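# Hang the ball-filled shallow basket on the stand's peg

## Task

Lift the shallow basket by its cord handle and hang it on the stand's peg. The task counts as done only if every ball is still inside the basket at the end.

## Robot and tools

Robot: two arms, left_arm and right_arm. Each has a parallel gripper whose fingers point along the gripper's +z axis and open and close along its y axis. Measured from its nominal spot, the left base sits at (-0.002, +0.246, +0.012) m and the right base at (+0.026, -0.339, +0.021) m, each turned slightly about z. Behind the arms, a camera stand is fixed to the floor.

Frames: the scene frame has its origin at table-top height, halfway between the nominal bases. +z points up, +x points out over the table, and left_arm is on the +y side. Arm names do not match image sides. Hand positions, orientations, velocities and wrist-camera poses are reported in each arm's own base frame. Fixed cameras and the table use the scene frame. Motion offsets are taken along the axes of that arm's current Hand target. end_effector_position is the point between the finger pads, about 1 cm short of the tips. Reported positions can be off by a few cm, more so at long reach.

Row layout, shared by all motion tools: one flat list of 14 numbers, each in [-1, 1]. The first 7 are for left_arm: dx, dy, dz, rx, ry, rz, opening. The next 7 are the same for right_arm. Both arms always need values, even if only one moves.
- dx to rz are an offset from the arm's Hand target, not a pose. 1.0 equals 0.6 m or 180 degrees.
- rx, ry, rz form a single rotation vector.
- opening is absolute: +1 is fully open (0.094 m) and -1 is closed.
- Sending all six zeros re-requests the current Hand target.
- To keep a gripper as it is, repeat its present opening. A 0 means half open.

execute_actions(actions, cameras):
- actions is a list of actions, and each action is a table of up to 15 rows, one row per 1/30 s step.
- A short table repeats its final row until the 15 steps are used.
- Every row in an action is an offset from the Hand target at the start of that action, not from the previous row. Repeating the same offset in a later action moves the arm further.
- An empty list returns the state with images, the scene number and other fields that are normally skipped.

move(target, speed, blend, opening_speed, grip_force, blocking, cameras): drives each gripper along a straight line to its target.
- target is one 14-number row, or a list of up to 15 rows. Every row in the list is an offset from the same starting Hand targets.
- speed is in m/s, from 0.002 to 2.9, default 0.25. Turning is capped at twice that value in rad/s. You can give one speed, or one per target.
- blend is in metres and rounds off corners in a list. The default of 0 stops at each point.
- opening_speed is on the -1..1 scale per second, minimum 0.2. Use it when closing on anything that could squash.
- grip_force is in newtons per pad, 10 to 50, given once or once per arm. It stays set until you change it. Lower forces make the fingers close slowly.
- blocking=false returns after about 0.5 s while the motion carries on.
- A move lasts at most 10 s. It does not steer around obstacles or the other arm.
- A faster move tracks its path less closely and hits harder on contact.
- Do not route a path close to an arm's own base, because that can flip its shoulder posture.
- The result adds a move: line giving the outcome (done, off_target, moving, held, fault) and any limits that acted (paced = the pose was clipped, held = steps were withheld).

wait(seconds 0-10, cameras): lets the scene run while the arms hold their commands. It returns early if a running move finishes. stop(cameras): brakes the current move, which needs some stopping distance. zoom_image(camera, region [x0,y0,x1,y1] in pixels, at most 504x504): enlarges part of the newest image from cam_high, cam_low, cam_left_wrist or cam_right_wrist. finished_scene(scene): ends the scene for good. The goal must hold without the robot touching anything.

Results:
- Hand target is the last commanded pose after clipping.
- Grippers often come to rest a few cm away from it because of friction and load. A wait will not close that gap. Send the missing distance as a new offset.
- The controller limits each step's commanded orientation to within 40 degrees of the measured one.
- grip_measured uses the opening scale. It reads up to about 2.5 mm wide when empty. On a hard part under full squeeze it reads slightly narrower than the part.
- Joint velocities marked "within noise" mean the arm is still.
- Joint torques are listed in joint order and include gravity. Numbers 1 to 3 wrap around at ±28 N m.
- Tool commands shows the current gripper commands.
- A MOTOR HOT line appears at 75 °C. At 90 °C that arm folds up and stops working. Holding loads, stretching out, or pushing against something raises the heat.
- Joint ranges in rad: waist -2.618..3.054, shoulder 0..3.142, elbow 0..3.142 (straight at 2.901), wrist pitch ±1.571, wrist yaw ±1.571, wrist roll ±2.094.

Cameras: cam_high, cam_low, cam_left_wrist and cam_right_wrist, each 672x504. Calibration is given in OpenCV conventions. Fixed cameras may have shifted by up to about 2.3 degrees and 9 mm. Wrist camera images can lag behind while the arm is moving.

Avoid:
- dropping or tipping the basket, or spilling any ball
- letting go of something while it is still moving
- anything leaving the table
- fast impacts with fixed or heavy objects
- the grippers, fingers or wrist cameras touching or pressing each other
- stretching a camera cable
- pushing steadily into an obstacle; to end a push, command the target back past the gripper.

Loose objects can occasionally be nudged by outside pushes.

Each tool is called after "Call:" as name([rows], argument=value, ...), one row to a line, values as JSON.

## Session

Call:
execute_actions(actions=[])

Scene clock: 0.00 s.
left_arm: end_effector_position=(+0.3926, +0.0366, +0.0943) grip_measured=+1.000 end_effector_quat_wxyz=(+0.584, -0.095, +0.804, +0.059) | right_arm: end_effector_position=(+0.4005, -0.0486, +0.1237) grip_measured=+1.000 end_effector_quat_wxyz=(+0.620, +0.127, +0.773, -0.046)
Joint positions: left_arm=[-0.007 1.566 0.342 0.901 -0.214 -0.088 0.094] | right_arm=[-0.035 1.532 0.367 0.931 0.198 0.135 0.094]
Joint velocities: within noise
Joint torques (N m): no reading
Heat: left arm: 30 °C; right arm: 31 °C.
Hand target: left_arm +0.3961, +0.0368, +0.1039; +0.596, -0.097, +0.795, +0.058 | right_arm +0.4033, -0.0489, +0.1338; +0.631, +0.128, +0.763, -0.046
Tool commands: left_gripper/opening=+1.0 right_gripper/opening=+1.0
camera_calibration:
cam_left_wrist: T_world_to_cam=[[0.155328, -0.984093, -0.0862264, -0.0144853], [-0.833697, -0.0837634, -0.545833, 0.389291], [0.529927, 0.15667, -0.833446, -0.0317], [0, 0, 0, 1]] pos_world=[0.343599, 0.0233199, 0.184819]
cam_right_wrist: T_world_to_cam=[[-0.328621, -0.924705, -0.192169, 0.109837], [-0.722932, 0.377212, -0.578861, 0.382418], [0.607764, -0.0513002, -0.792459, -0.0479178], [0, 0, 0, 1]] pos_world=[0.34168, -0.0451437, 0.204501]

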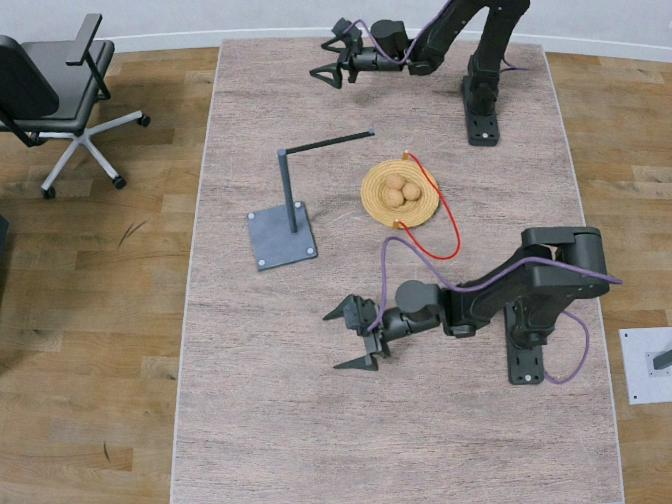

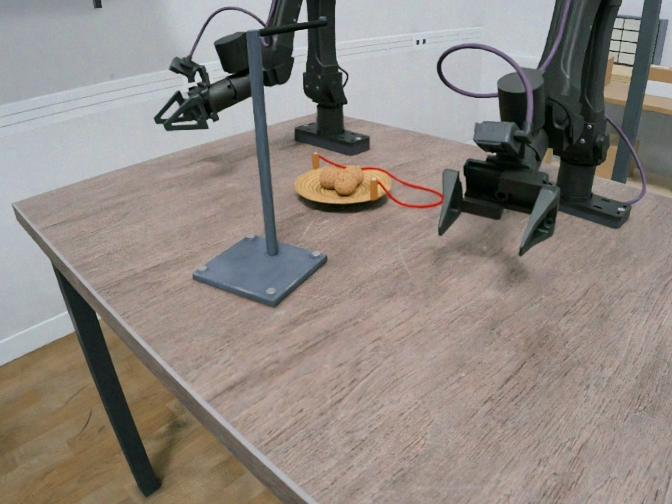

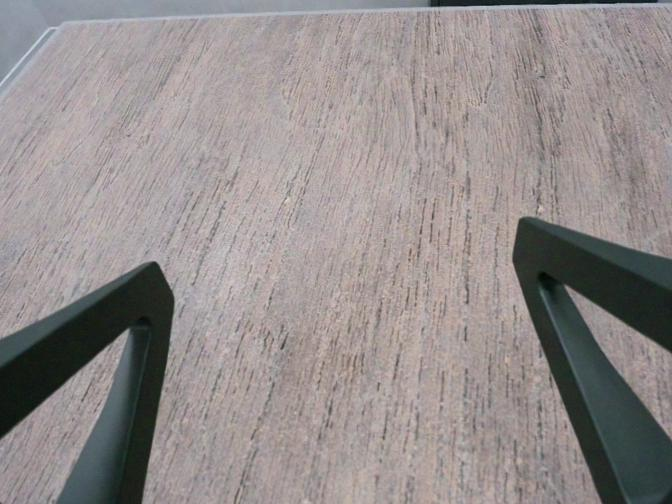

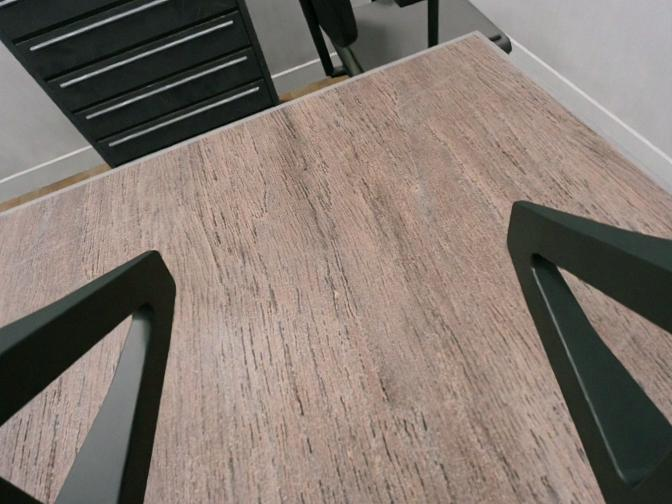

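Call:
move(target=[0,0,0,0,0,0,1,0.1375,0.4465,-0.643,-0.448,0.273,-0.576,0], cameras=["all"])

Scene clock: 8.13 s.
left_arm: end_effector_position=(+0.3926, +0.0366, +0.0943) grip_measured=+1.000 end_effector_quat_wxyz=(+0.584, -0.095, +0.804, +0.059) | right_arm: end_effector_position=(+0.0910, +0.3032, +0.1470) grip_measured=+0.001 end_effector_quat_wxyz=(+0.006, +0.810, -0.587, +0.009)
Joint positions: left_arm=[-0.007 1.566 0.342 0.901 -0.214 -0.088 0.094] | right_arm=[1.283 1.761 1.599 -1.427 0.013 -0.604 0.047]
Joint torques (N m): left_arm=[-0.02 -6.89 5.27 2.13 -0.05 -0.01] | right_arm=[0.21 -9.68 8.28 0.06 -0.15 -0.14]
Heat: left arm: 30 °C; right arm: 32 °C.
Hand target: left_arm +0.3961, +0.0368, +0.1039; +0.596, -0.097, +0.795, +0.058 | right_arm +0.0896, +0.3097, +0.1543; +0.000, +0.814, -0.581, +0.000
Off the commanded pose: left_arm 0.010 m, 2 deg | right_arm 0.010 m, 2 deg.
move: done
camera_calibration:
cam_left_wrist: T_world_to_cam=[[0.155328, -0.984093, -0.0862264, -0.0144853], [-0.833697, -0.0837634, -0.545833, 0.389291], [0.529927, 0.15667, -0.833446, -0.0317], [0, 0, 0, 1]] pos_world=[0.343599, 0.0233199, 0.184819]
cam_right_wrist: T_world_to_cam=[[0.979547, 0.192668, 0.0580293, -0.156725], [0.108004, -0.746764, 0.656261, 0.123112], [0.169775, -0.636571, -0.752299, 0.388062], [0, 0, 0, 1]] pos_world=[0.0743393, 0.36916, 0.22024]

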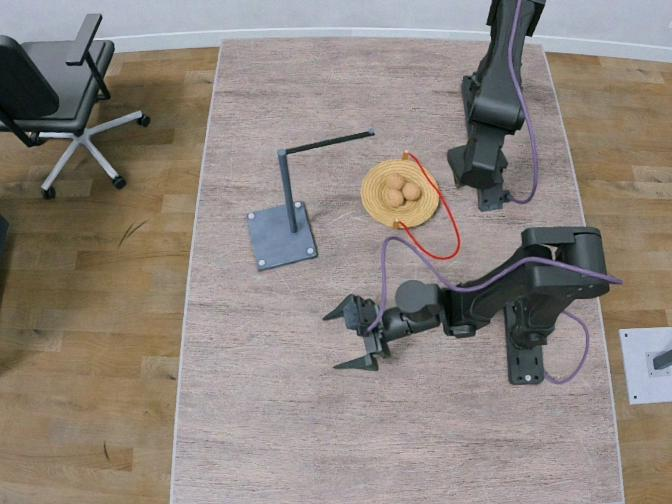

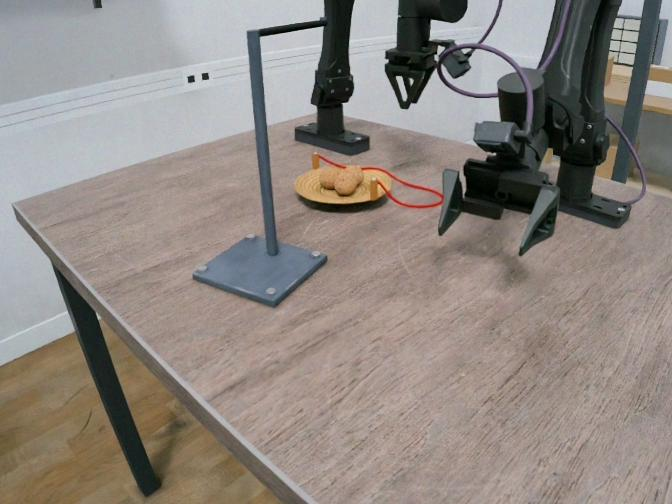

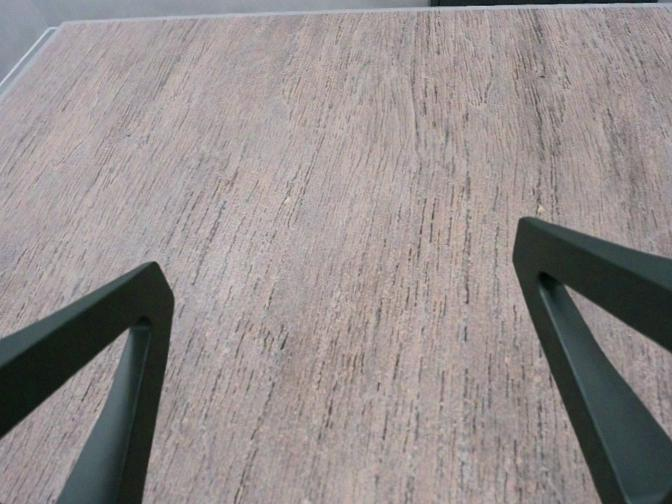

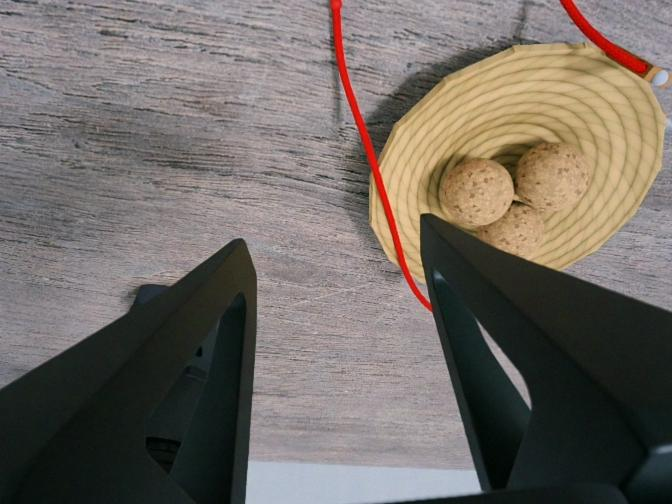

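Call:
move(target=[0,0,0,0,0,0,1,-0.0217,-0.0205,0.173,0,0,0,0], speed=0.15, cameras=["cam_low","cam_right_wrist"])

Scene clock: 10.50 s.
left_arm: end_effector_position=(+0.3926, +0.0366, +0.0943) grip_measured=+1.000 end_effector_quat_wxyz=(+0.584, -0.095, +0.804, +0.059) | right_arm: end_effector_position=(+0.0975, +0.3252, +0.0536) grip_measured=+0.001 end_effector_quat_wxyz=(+0.000, +0.812, -0.584, +0.007)
Joint positions: left_arm=[-0.007 1.566 0.342 0.901 -0.214 -0.088 0.094] | right_arm=[1.283 1.869 1.361 -1.067 0.013 -0.611 0.047]
Joint torques (N m): left_arm=[-0.03 -6.89 5.27 2.12 -0.06 -0.01] | right_arm=[-0.57 -11.18 4.53 0.35 -0.17 -0.12]
Heat: left arm: 30 °C; right arm: 32 °C.
Hand target: left_arm +0.3961, +0.0368, +0.1039; +0.596, -0.097, +0.795, +0.058 | right_arm +0.0970, +0.3261, +0.0504; +0.000, +0.814, -0.581, +0.000
Off the commanded pose: left_arm 0.010 m, 2 deg | right_arm 0.003 m, 1 deg.
move: done
camera_calibration:
cam_right_wrist: T_world_to_cam=[[0.977912, 0.198898, 0.0642437, -0.164069], [0.111062, -0.754847, 0.64643, 0.202938], [0.177068, -0.625017, -0.760264, 0.326662], [0, 0, 0, 1]] pos_world=[0.0800654, 0.389989, 0.127705]
Images, in order (width x height): cam_low 672x504, cam_right_wrist 672x504.

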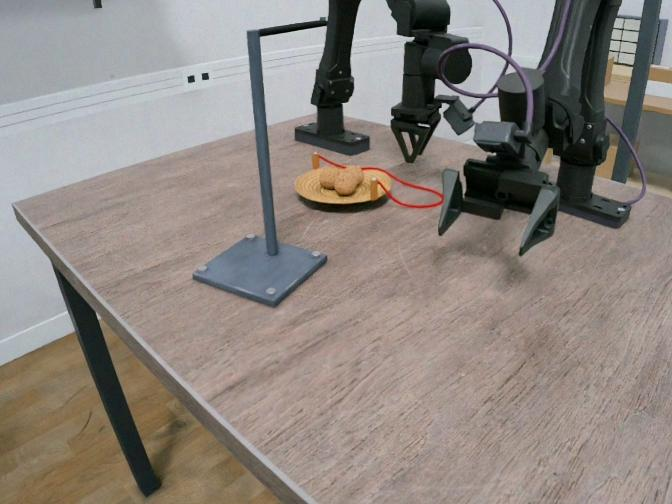

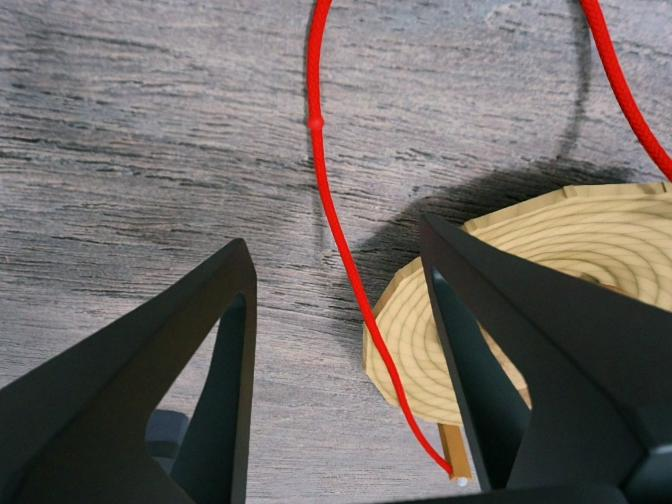

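Call:
move([
  [0,0,0,0,0,0,1,0,0,0.09,0,0,0,0],
  [0,0,0,0,0,0,1,0,0,0.118,0,0,0,0],
], speed=[0.08,0.02], blend=[0.002,0], cameras=["cam_low","cam_right_wrist"])

Call:
zoom_image(camera="cam_low", region=[350, 110, 470, 220])

Scene clock: 12.70 s.
left_arm: end_effector_position=(+0.3926, +0.0366, +0.0943) grip_measured=+1.000 end_effector_quat_wxyz=(+0.584, -0.095, +0.804, +0.059) | right_arm: end_effector_position=(+0.0979, +0.3265, -0.0061) grip_measured=+0.001 end_effector_quat_wxyz=(-0.004, +0.812, -0.584, +0.005)
Joint positions: left_arm=[-0.007 1.566 0.342 0.901 -0.214 -0.088 0.094] | right_arm=[1.283 1.951 1.218 -0.834 0.013 -0.611 0.047]
Joint torques (N m): left_arm=[-0.03 -6.89 5.26 2.12 -0.05 -0.01] | right_arm=[-0.29 -9.26 2.89 0.64 -0.16 -0.13]
Heat: left arm: 30 °C; right arm: 32 °C.
Hand target: left_arm +0.3961, +0.0368, +0.1039; +0.596, -0.097, +0.795, +0.058 | right_arm +0.0970, +0.3262, -0.0203; +0.000, +0.814, -0.581, +0.000
Off the commanded pose: left_arm 0.010 m, 2 deg | right_arm 0.014 m, 1 deg.
move: off_target (right_arm)
camera_calibration:
cam_right_wrist: T_world_to_cam=[[0.977693, 0.198769, 0.0678745, -0.16081], [0.109959, -0.759709, 0.640899, 0.244182], [0.178956, -0.619139, -0.764619, 0.279965], [0, 0, 0, 1]] pos_world=[0.0802719, 0.390809, 0.0684856]
Images, in order (width x height): cam_low 672x504, cam_right_wrist 672x504.

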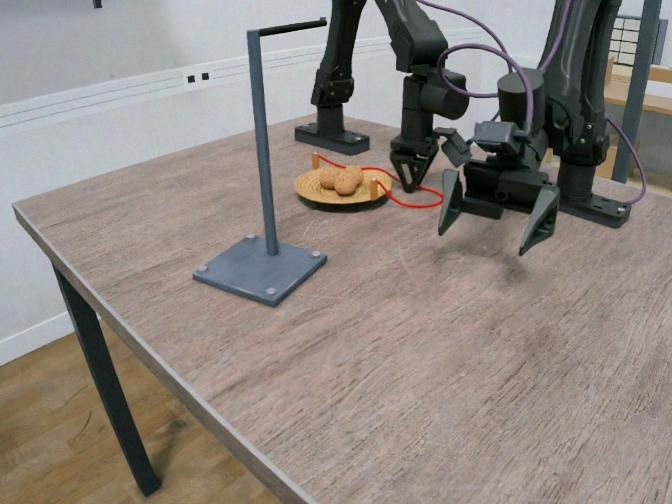

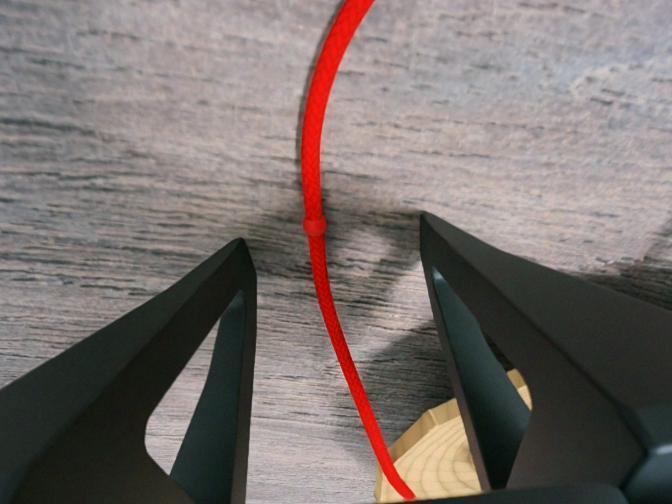

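Scaled by 4.200.

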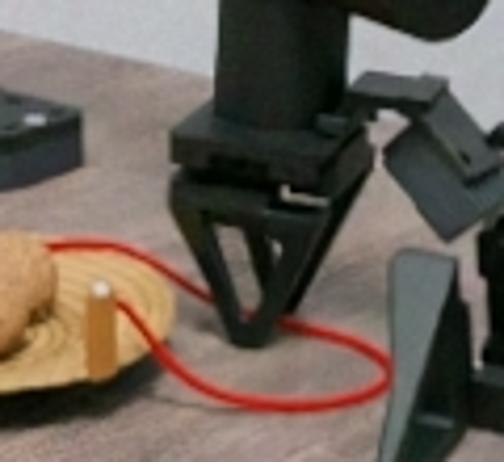

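Call:
move([
  [0,0,0,0,0,0,1,0,0,-0.012,0,0,0,0],
  [0,0,0,0,0,0,1,0,0,-0.012,0,0,0,-1],
  [0,0,0,0,0,0,1,0,0,-0.1,0,0,0,-1],
], speed=0.05, cameras=["cam_low","cam_right_wrist"])

Scene clock: 15.73 s.
left_arm: end_effector_position=(+0.3926, +0.0366, +0.0943) grip_measured=+1.000 end_effector_quat_wxyz=(+0.584, -0.095, +0.804, +0.059) | right_arm: end_effector_position=(+0.0950, +0.3145, +0.0211) grip_measured=-0.953 end_effector_quat_wxyz=(+0.024, +0.811, -0.584, +0.016)
Joint positions: left_arm=[-0.007 1.566 0.342 0.901 -0.214 -0.088 0.094] | right_arm=[1.282 1.916 1.287 -0.997 0.014 -0.611 0.002]
Joint torques (N m): left_arm=[-0.02 -6.89 5.26 2.13 -0.05 -0.02] | right_arm=[-0.38 -14.76 7.61 0.06 -0.11 -0.08]
Heat: left arm: 30 °C; right arm: 32 °C.
Hand target: left_arm +0.3961, +0.0368, +0.1039; +0.596, -0.097, +0.795, +0.058 | right_arm +0.0972, +0.3262, +0.0397; +0.000, +0.813, -0.582, +0.000
Off the commanded pose: left_arm 0.010 m, 2 deg | right_arm 0.022 m, 3 deg.
move: off_target (right_arm)
camera_calibration:
cam_right_wrist: T_world_to_cam=[[0.978852, 0.20041, 0.0410443, -0.157595], [0.119231, -0.721947, 0.681598, 0.204294], [0.166231, -0.66229, -0.730574, 0.307858], [0, 0, 0, 1]] pos_world=[0.0787284, 0.382964, 0.0921346]
Images, in order (width x height): cam_low 672x504, cam_right_wrist 672x504.

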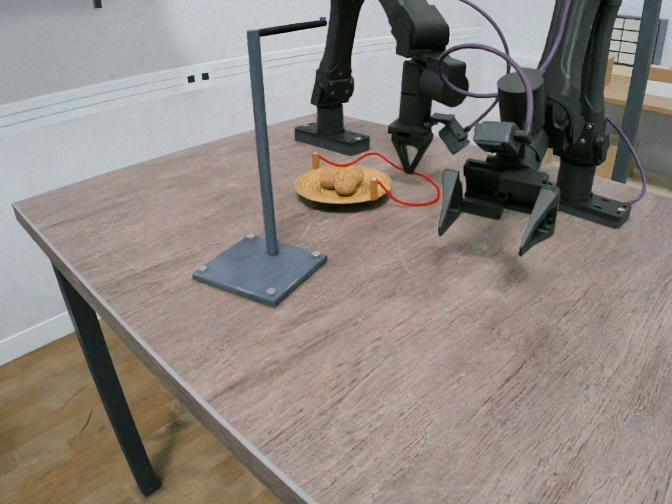

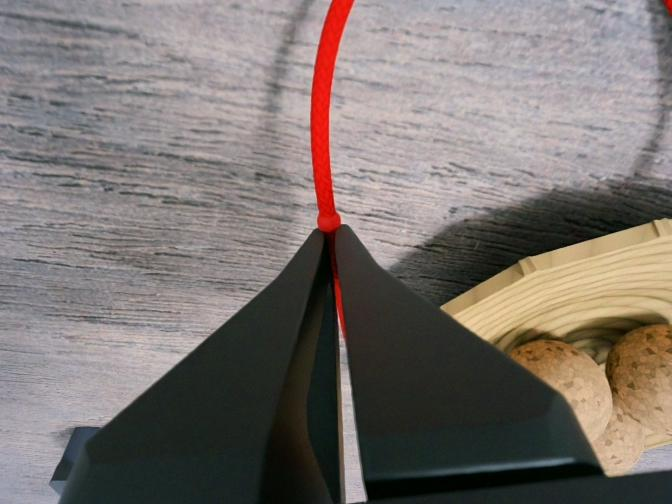

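Call:
move([
  [0,0,0,0,0,0,1,0.06,-0.05,-0.1,0,0,0,-1],
  [0,0,0,0,0,0,1,0.188,-0.156,-0.2,0.16,0,0,-1],
], speed=0.1, blend=[0.02,0], cameras=["cam_high","cam_low","cam_right_wrist"])

Call:
zoom_image(camera="cam_low", region=[270, 40, 470, 220])

Scene clock: 20.17 s.
left_arm: end_effector_position=(+0.3926, +0.0366, +0.0943) grip_measured=+1.000 end_effector_quat_wxyz=(+0.584, -0.095, +0.804, +0.059) | right_arm: end_effector_position=(+0.2198, +0.2517, +0.1536) grip_measured=-0.953 end_effector_quat_wxyz=(-0.187, +0.792, -0.564, +0.140)
Joint positions: left_arm=[-0.007 1.566 0.342 0.901 -0.214 -0.088 0.094] | right_arm=[1.008 1.456 1.211 -0.953 0.297 -0.952 0.002]
Joint torques (N m): left_arm=[-0.02 -6.89 5.27 2.12 -0.05 -0.01] | right_arm=[-0.38 -10.22 4.78 0.91 0.25 -0.05]
Heat: left arm: 30 °C; right arm: 32 °C.
Hand target: left_arm +0.3961, +0.0368, +0.1039; +0.596, -0.097, +0.795, +0.058 | right_arm +0.2222, +0.2496, +0.1596; -0.203, +0.788, -0.563, +0.144
Off the commanded pose: left_arm 0.010 m, 2 deg | right_arm 0.007 m, 2 deg.
move: done
camera_calibration:
cam_right_wrist: T_world_to_cam=[[0.849259, 0.167535, 0.50069, -0.306479], [-0.13953, -0.843388, 0.518872, 0.166175], [0.509205, -0.510519, -0.692879, 0.222941], [0, 0, 0, 1]] pos_world=[0.169943, 0.305311, 0.221699]
Images, in order (width x height): cam_high 672x504, cam_low 672x504, cam_right_wrist 672x504.

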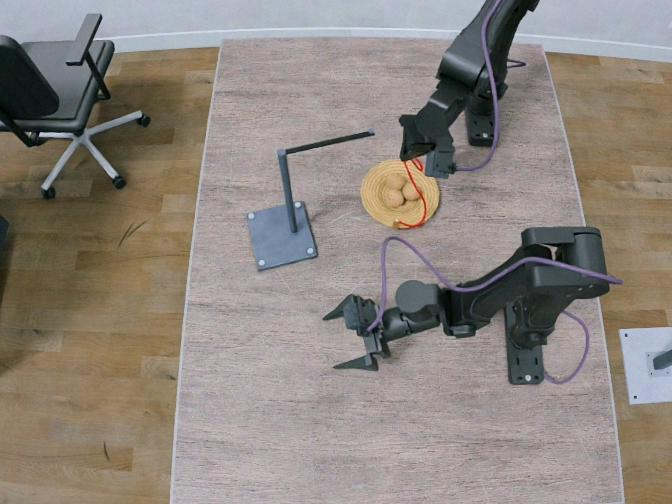

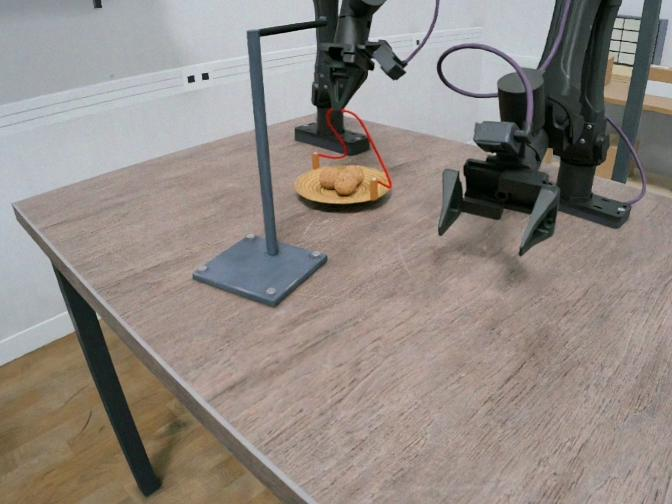

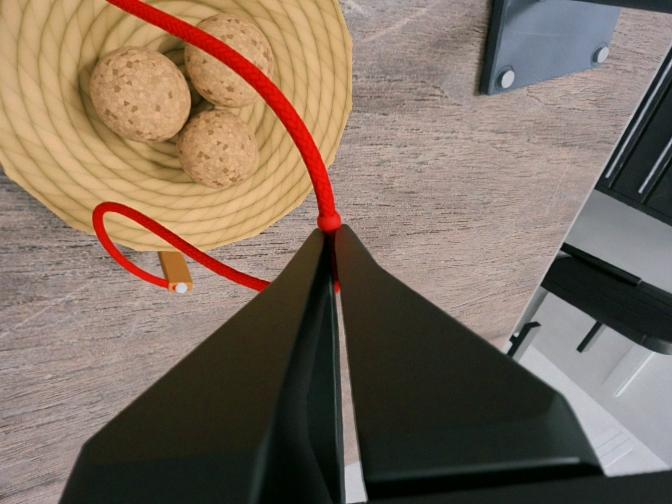

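Scaled by 2.520.

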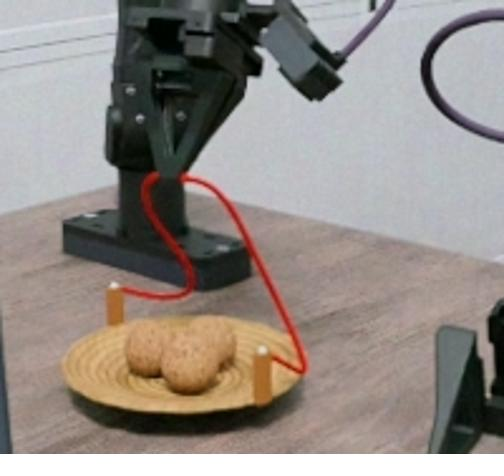

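Call:
move(target=[0,0,0,0,0,0,1,0,-0.067,-0.12,0,0,0,-1], speed=0.08, cameras=["cam_high","cam_low","cam_right_wrist"])

Call:
zoom_image(camera="cam_low", region=[270, 10, 470, 220])

Scene clock: 22.23 s.
left_arm: end_effector_position=(+0.3926, +0.0366, +0.0943) grip_measured=+1.000 end_effector_quat_wxyz=(+0.584, -0.095, +0.804, +0.059) | right_arm: end_effector_position=(+0.2178, +0.2483, +0.2314) grip_measured=-0.953 end_effector_quat_wxyz=(-0.192, +0.792, -0.563, +0.140)
Joint positions: left_arm=[-0.007 1.566 0.342 0.901 -0.214 -0.088 0.094] | right_arm=[1.008 1.476 1.538 -1.251 0.297 -0.956 0.002]
Joint torques (N m): left_arm=[-0.02 -6.89 5.26 2.12 -0.05 -0.01] | right_arm=[-0.58 -7.06 8.73 0.79 0.19 -0.12]
Heat: left arm: 31 °C; right arm: 33 °C.
Hand target: left_arm +0.3961, +0.0368, +0.1039; +0.596, -0.097, +0.795, +0.058 | right_arm +0.2228, +0.2497, +0.2421; -0.203, +0.788, -0.563, +0.144
Off the commanded pose: left_arm 0.010 m, 2 deg | right_arm 0.012 m, 1 deg.
move: off_target (right_arm)
camera_calibration:
cam_right_wrist: T_world_to_cam=[[0.845686, 0.166561, 0.507023, -0.343494], [-0.140258, -0.847287, 0.512282, 0.125353], [0.51492, -0.504344, -0.693177, 0.273445], [0, 0, 0, 1]] pos_world=[0.167267, 0.301333, 0.299489]
Images, in order (width x height): cam_high 672x504, cam_low 672x504, cam_right_wrist 672x504.

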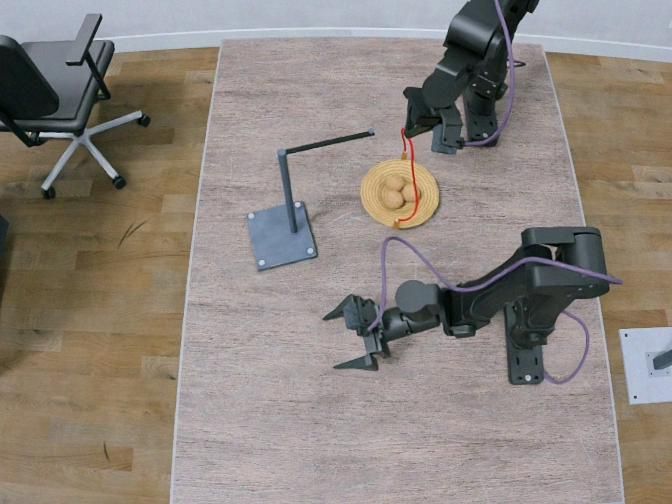

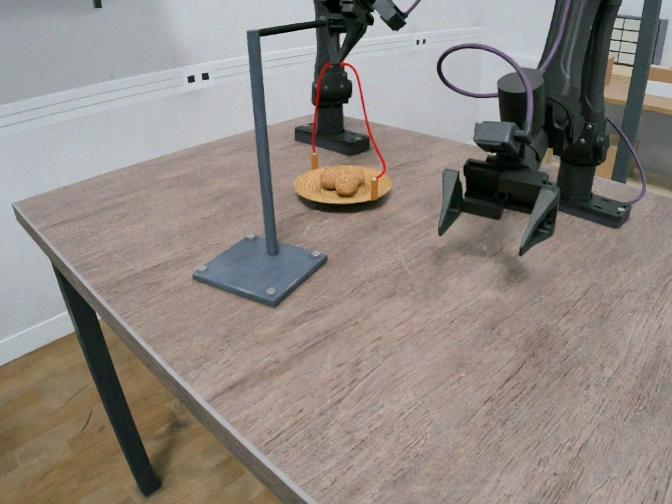

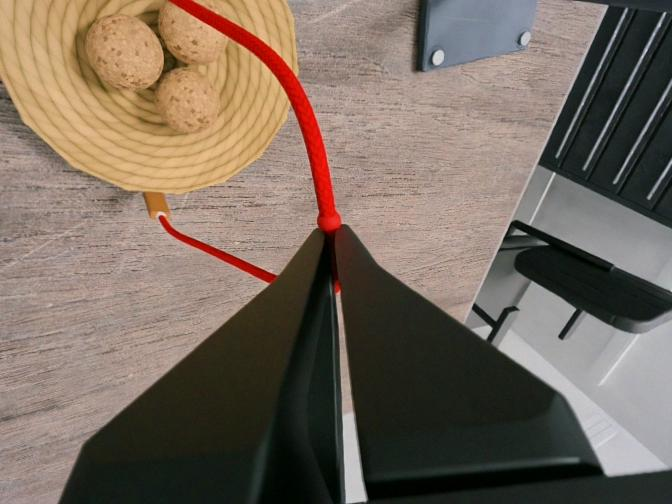

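Scaled by 2.400.

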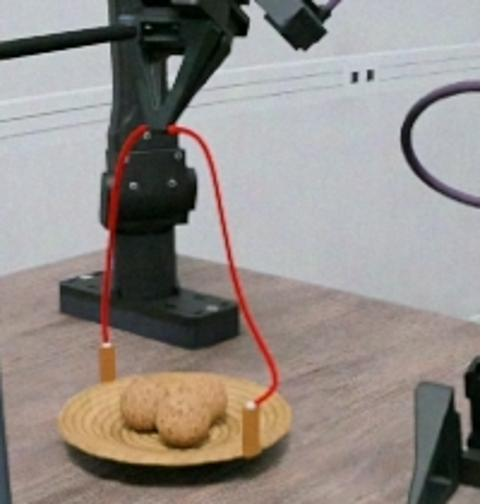

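Call:
move([
  [0,0,0,0,0,0,1,-0.010,-0.024,-0.044,0,0,0,-1],
  [0,0,0,0,0,0,1,-0.025,-0.044,-0.08,0,0,0,-1],
], speed=0.03, blend=[0.005,0], cameras=["cam_high","cam_low","cam_right_wrist"])

Call:
zoom_image(camera="cam_low", region=[270, 10, 470, 220])

Scene clock: 25.10 s.
left_arm: end_effector_position=(+0.3926, +0.0366, +0.0943) grip_measured=+1.000 end_effector_quat_wxyz=(+0.584, -0.095, +0.804, +0.059) | right_arm: end_effector_position=(+0.2144, +0.2594, +0.2831) grip_measured=-0.953 end_effector_quat_wxyz=(-0.179, +0.797, -0.559, +0.140)
Joint positions: left_arm=[-0.007 1.566 0.342 0.901 -0.214 -0.088 0.094] | right_arm=[1.038 1.619 1.913 -1.517 0.304 -0.934 0.002]
Joint torques (N m): left_arm=[-0.02 -6.87 5.27 2.13 -0.05 -0.01] | right_arm=[0.83 -8.29 8.59 0.82 0.29 0.12]
Heat: left arm: 31 °C; right arm: 33 °C.
Hand target: left_arm +0.3961, +0.0368, +0.1039; +0.596, -0.097, +0.795, +0.058 | right_arm +0.2178, +0.2639, +0.2969; -0.203, +0.788, -0.563, +0.144
Off the commanded pose: left_arm 0.010 m, 2 deg | right_arm 0.015 m, 3 deg.
move: off_target (right_arm)
camera_calibration:
cam_right_wrist: T_world_to_cam=[[0.851814, 0.184959, 0.490105, -0.370009], [-0.125264, -0.836531, 0.533408, 0.0957751], [0.508647, -0.515757, -0.689401, 0.319944], [0, 0, 0, 1]] pos_world=[0.164438, 0.313569, 0.350825]
Images, in order (width x height): cam_high 672x504, cam_low 672x504, cam_right_wrist 672x504.

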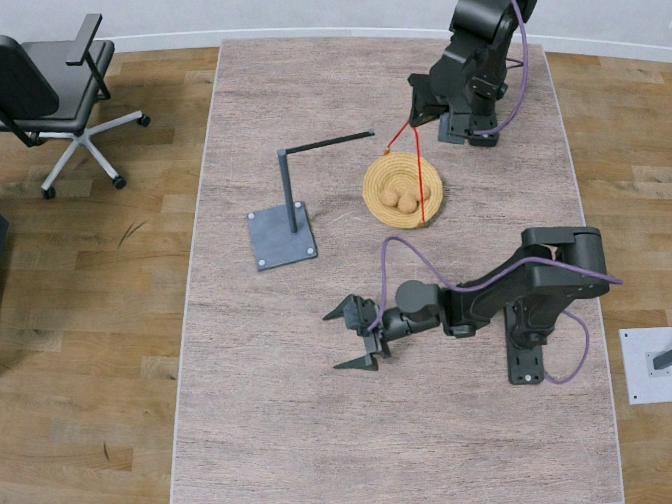

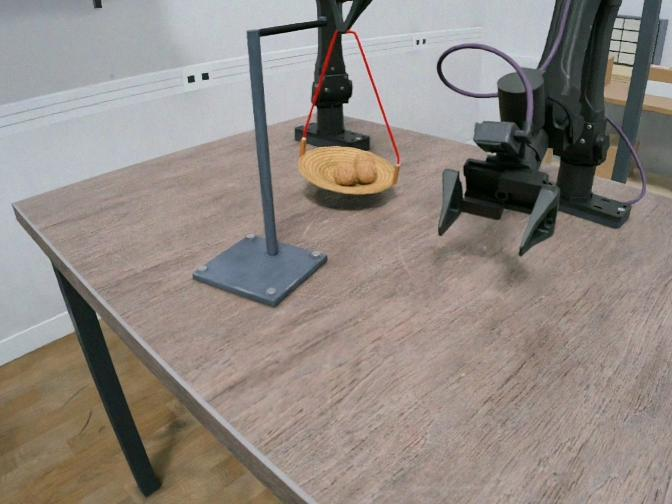

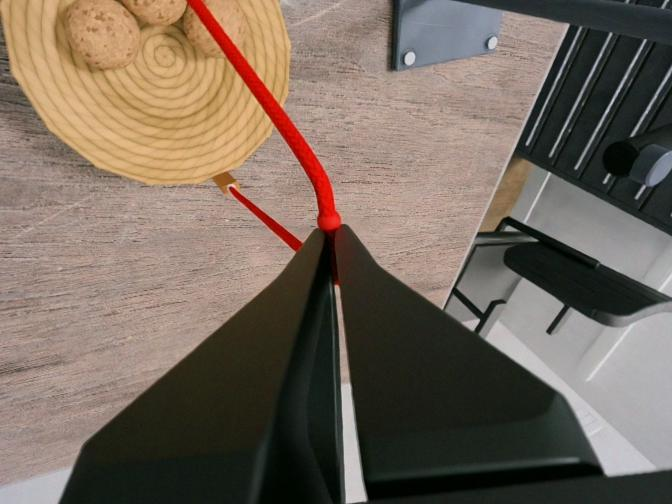

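Scaled by 2.400.

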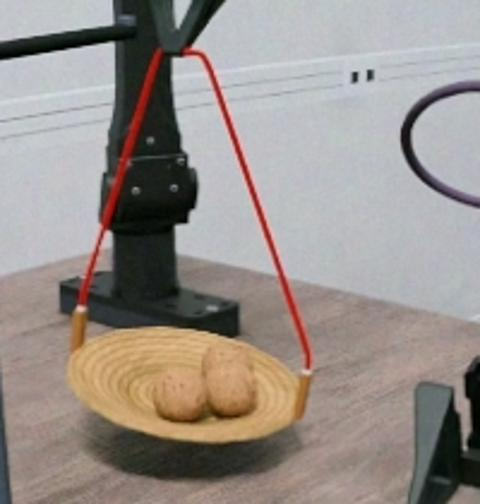

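Call:
move(target=[0,0,0,0,0,0,1,0,-0.074,-0.136,0.05,0,0,-1], speed=0.04, cameras=["cam_high","cam_low","cam_right_wrist"])

Scene clock: 28.43 s.
left_arm: end_effector_position=(+0.3926, +0.0366, +0.0943) grip_measured=+1.000 end_effector_quat_wxyz=(+0.584, -0.095, +0.804, +0.059) | right_arm: end_effector_position=(+0.2173, +0.2662, +0.3679) grip_measured=-0.953 end_effector_quat_wxyz=(-0.287, +0.774, -0.533, +0.183)
Joint positions: left_arm=[-0.007 1.566 0.342 0.901 -0.214 -0.088 0.094] | right_arm=[1.102 1.637 2.213 -1.581 0.426 -0.959 0.002]
Joint torques (N m): left_arm=[-0.03 -6.87 5.27 2.12 -0.05 -0.01] | right_arm=[0.64 -9.58 7.76 1.19 0.44 -0.16]
Heat: left arm: 31 °C; right arm: 33 °C.
Hand target: left_arm +0.3961, +0.0368, +0.1039; +0.596, -0.097, +0.795, +0.058 | right_arm +0.2175, +0.2636, +0.3898; -0.264, +0.770, -0.550, +0.188
Off the commanded pose: left_arm 0.010 m, 2 deg | right_arm 0.022 m, 3 deg.
joint read past its limit (right arm) — joint 4 (wrist pitch), lower limit.
joint sent to its limit (right arm) — joint 4 (wrist pitch), lower limit. The joint targets are off in orientation, not in position.
move: off_target (right_arm)
camera_calibration:
cam_right_wrist: T_world_to_cam=[[0.727192, 0.135629, 0.672902, -0.442337], [-0.194424, -0.899447, 0.3914, 0.140613], [0.658325, -0.415451, -0.627701, 0.298476], [0, 0, 0, 1]] pos_world=[0.152508, 0.31047, 0.429967]
Images, in order (width x height): cam_high 672x504, cam_low 672x504, cam_right_wrist 672x504.

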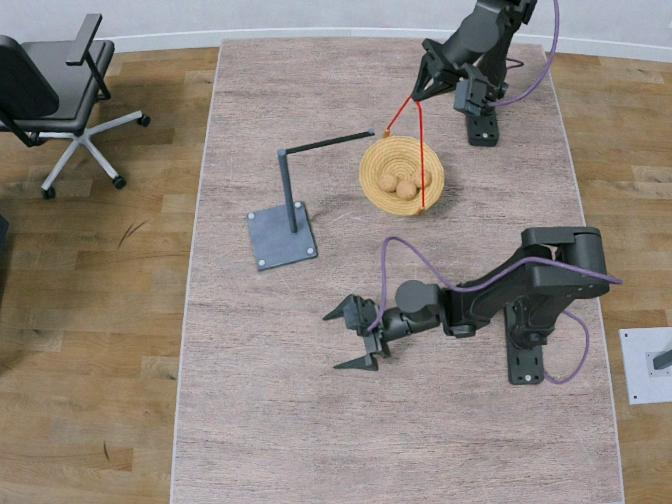

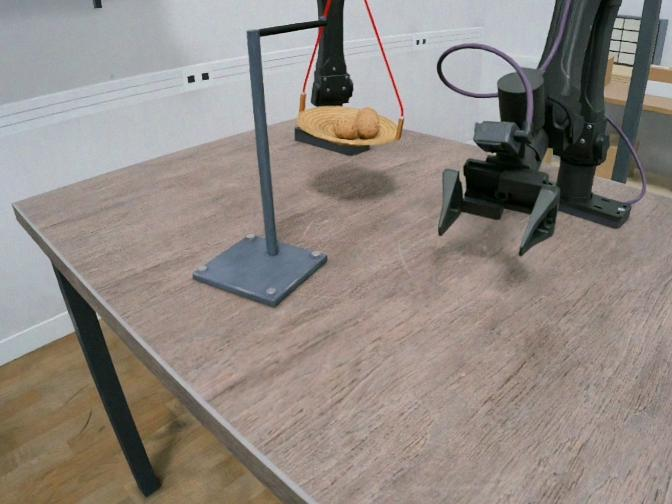

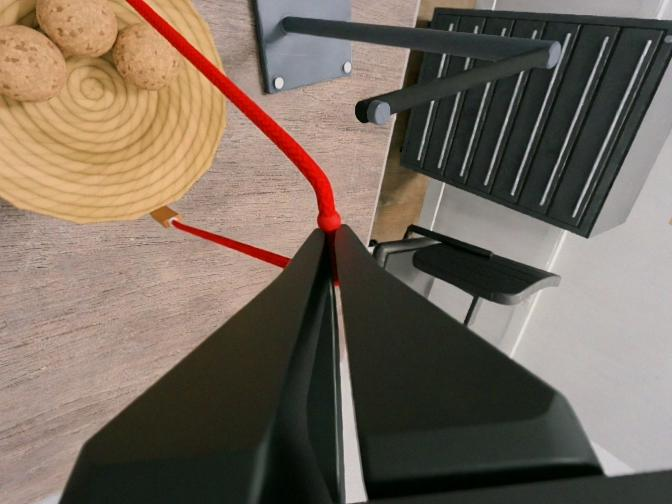

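Call:
move(target=[0,0,0,0,0,0,1,0.002,-0.075,0.042,0,0,0,-1], speed=0.05, cameras=["cam_high","cam_low","cam_right_wrist"])

Call:
zoom_image(camera="cam_low", region=[230, 0, 450, 180])

Scene clock: 31.13 s.
left_arm: end_effector_position=(+0.3926, +0.0366, +0.0943) grip_measured=+1.000 end_effector_quat_wxyz=(+0.584, -0.095, +0.804, +0.059) | right_arm: end_effector_position=(+0.2626, +0.2779, +0.3817) grip_measured=-0.953 end_effector_quat_wxyz=(-0.299, +0.769, -0.530, +0.196)
Joint positions: left_arm=[-0.007 1.566 0.342 0.901 -0.214 -0.088 0.094] | right_arm=[0.99 1.789 2.44 -1.586 0.387 -1.074 0.002]
Joint torques (N m): left_arm=[-0.03 -6.89 5.27 2.12 -0.05 -0.01] | right_arm=[-0.21 -9.13 7.57 1.38 0.21 -0.05]
Heat: left arm: 31 °C; right arm: 33 °C.
Hand target: left_arm +0.3961, +0.0368, +0.1039; +0.596, -0.097, +0.795, +0.058 | right_arm +0.2661, +0.2791, +0.3975; -0.264, +0.770, -0.550, +0.188
Off the commanded pose: left_arm 0.010 m, 2 deg | right_arm 0.016 m, 5 deg.
joint read past its limit (right arm) — joint 4 (wrist pitch), lower limit.
joint sent to its limit (right arm) — joint 4 (wrist pitch), lower limit. The joint targets are off in orientation, not in position.
move: off_target (right_arm)
camera_calibration:
cam_right_wrist: T_world_to_cam=[[0.702577, 0.128411, 0.699926, -0.488064], [-0.211199, -0.901639, 0.377416, 0.164878], [0.679544, -0.412987, -0.606351, 0.267696], [0, 0, 0, 1]] pos_world=[0.195814, 0.321888, 0.441698]
Images, in order (width x height): cam_high 672x504, cam_low 672x504, cam_right_wrist 672x504.

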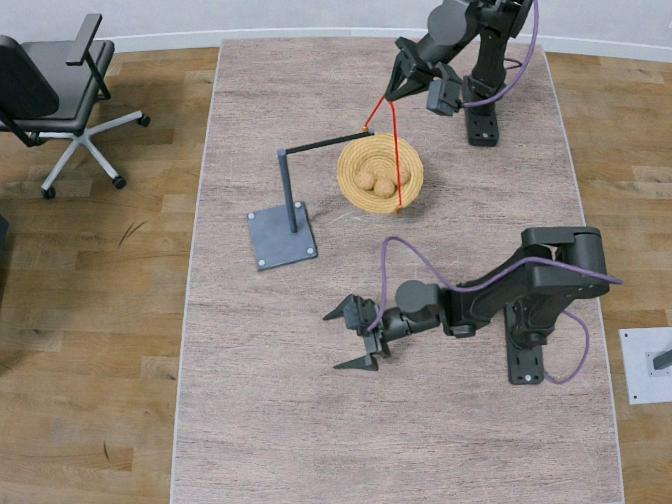

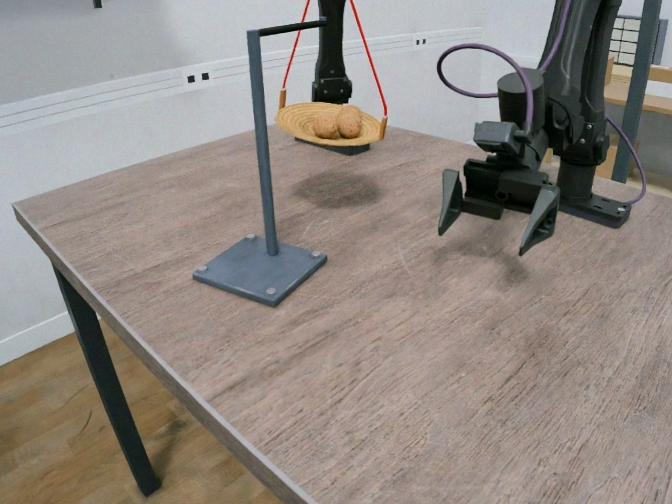

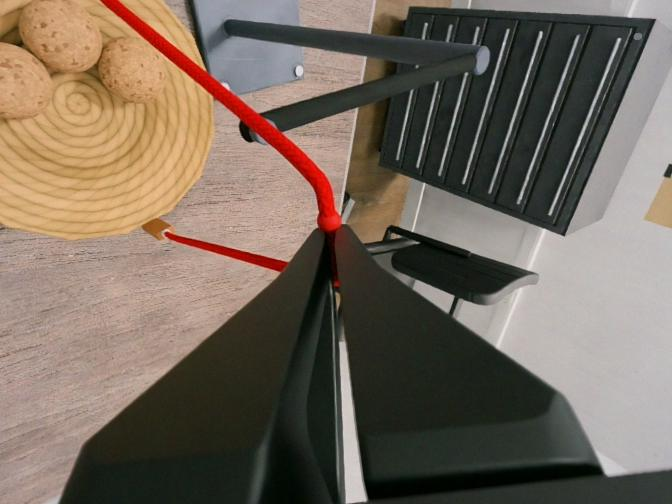

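Scaled by 2.291.

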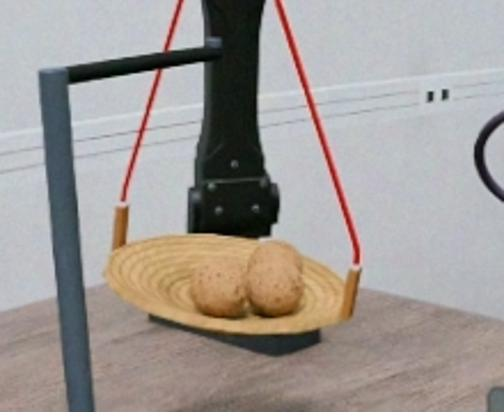

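Call:
move(target=[0,0,0,0,0,0,1,0.002,-0.089,0.069,0,0,0,-1], speed=0.04, cameras=["cam_high","cam_low","cam_right_wrist"])

Call:
zoom_image(camera="cam_low", region=[230, 0, 450, 180])

Scene clock: 33.70 s.
left_arm: end_effector_position=(+0.3926, +0.0366, +0.0943) grip_measured=+1.000 end_effector_quat_wxyz=(+0.584, -0.095, +0.804, +0.059) | right_arm: end_effector_position=(+0.3270, +0.2985, +0.3825) grip_measured=-0.953 end_effector_quat_wxyz=(-0.319, +0.761, -0.525, +0.206)
Joint positions: left_arm=[-0.007 1.566 0.342 0.901 -0.214 -0.088 0.094] | right_arm=[0.869 2.041 2.78 -1.589 0.328 -1.189 0.002]
Joint torques (N m): left_arm=[-0.03 -6.9 5.27 2.13 -0.05 -0.01] | right_arm=[-0.5 -11.28 6.98 1.49 0.1 -0.04]
Heat: left arm: 31 °C; right arm: 33 °C.
Hand target: left_arm +0.3961, +0.0368, +0.1039; +0.596, -0.097, +0.795, +0.058 | right_arm +0.3305, +0.2998, +0.3974; -0.264, +0.770, -0.550, +0.188
Off the commanded pose: left_arm 0.010 m, 2 deg | right_arm 0.016 m, 7 deg.
joint read past its limit (right arm) — joint 4 (wrist pitch), lower limit.
joint sent to its limit (right arm) — joint 4 (wrist pitch), lower limit. The joint targets are off in orientation, not in position.
move: off_target (right_arm)
camera_calibration:
cam_right_wrist: T_world_to_cam=[[0.671164, 0.112007, 0.732799, -0.533806], [-0.226845, -0.910068, 0.346867, 0.216132], [0.705748, -0.399036, -0.585396, 0.212193], [0, 0, 0, 1]] pos_world=[0.257545, 0.341158, 0.44042]
Images, in order (width x height): cam_high 672x504, cam_low 672x504, cam_right_wrist 672x504.

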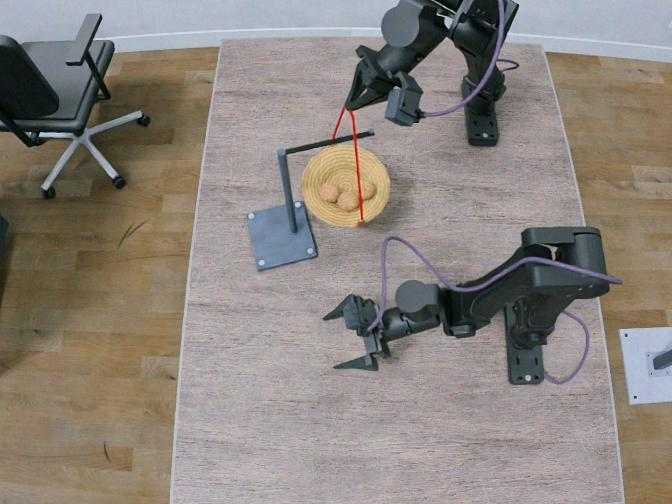

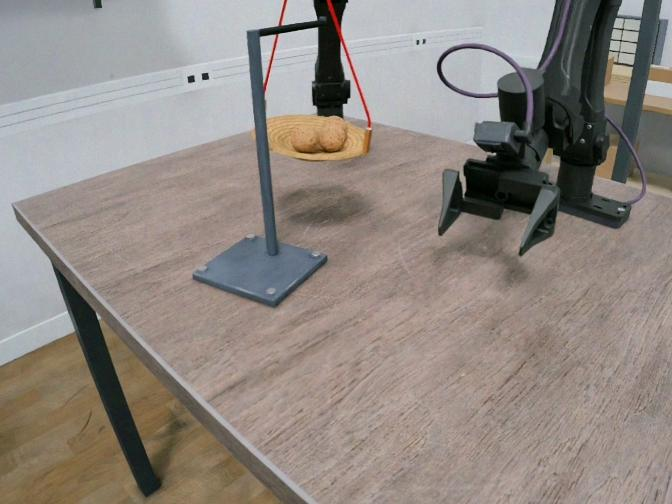

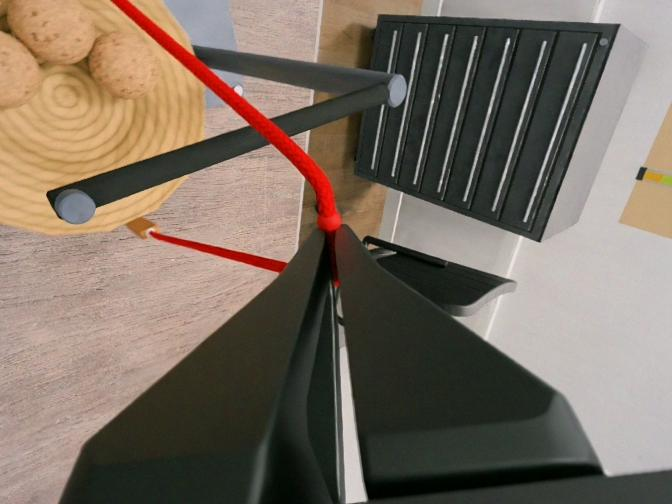

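Scaled by 2.291.

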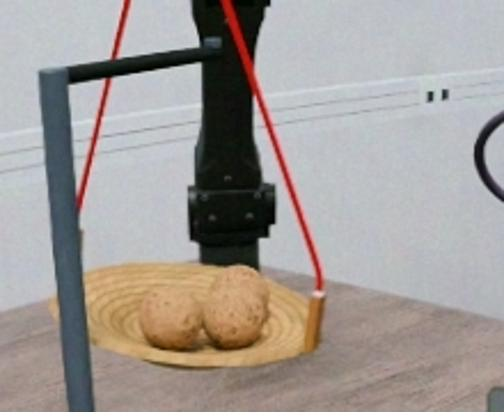

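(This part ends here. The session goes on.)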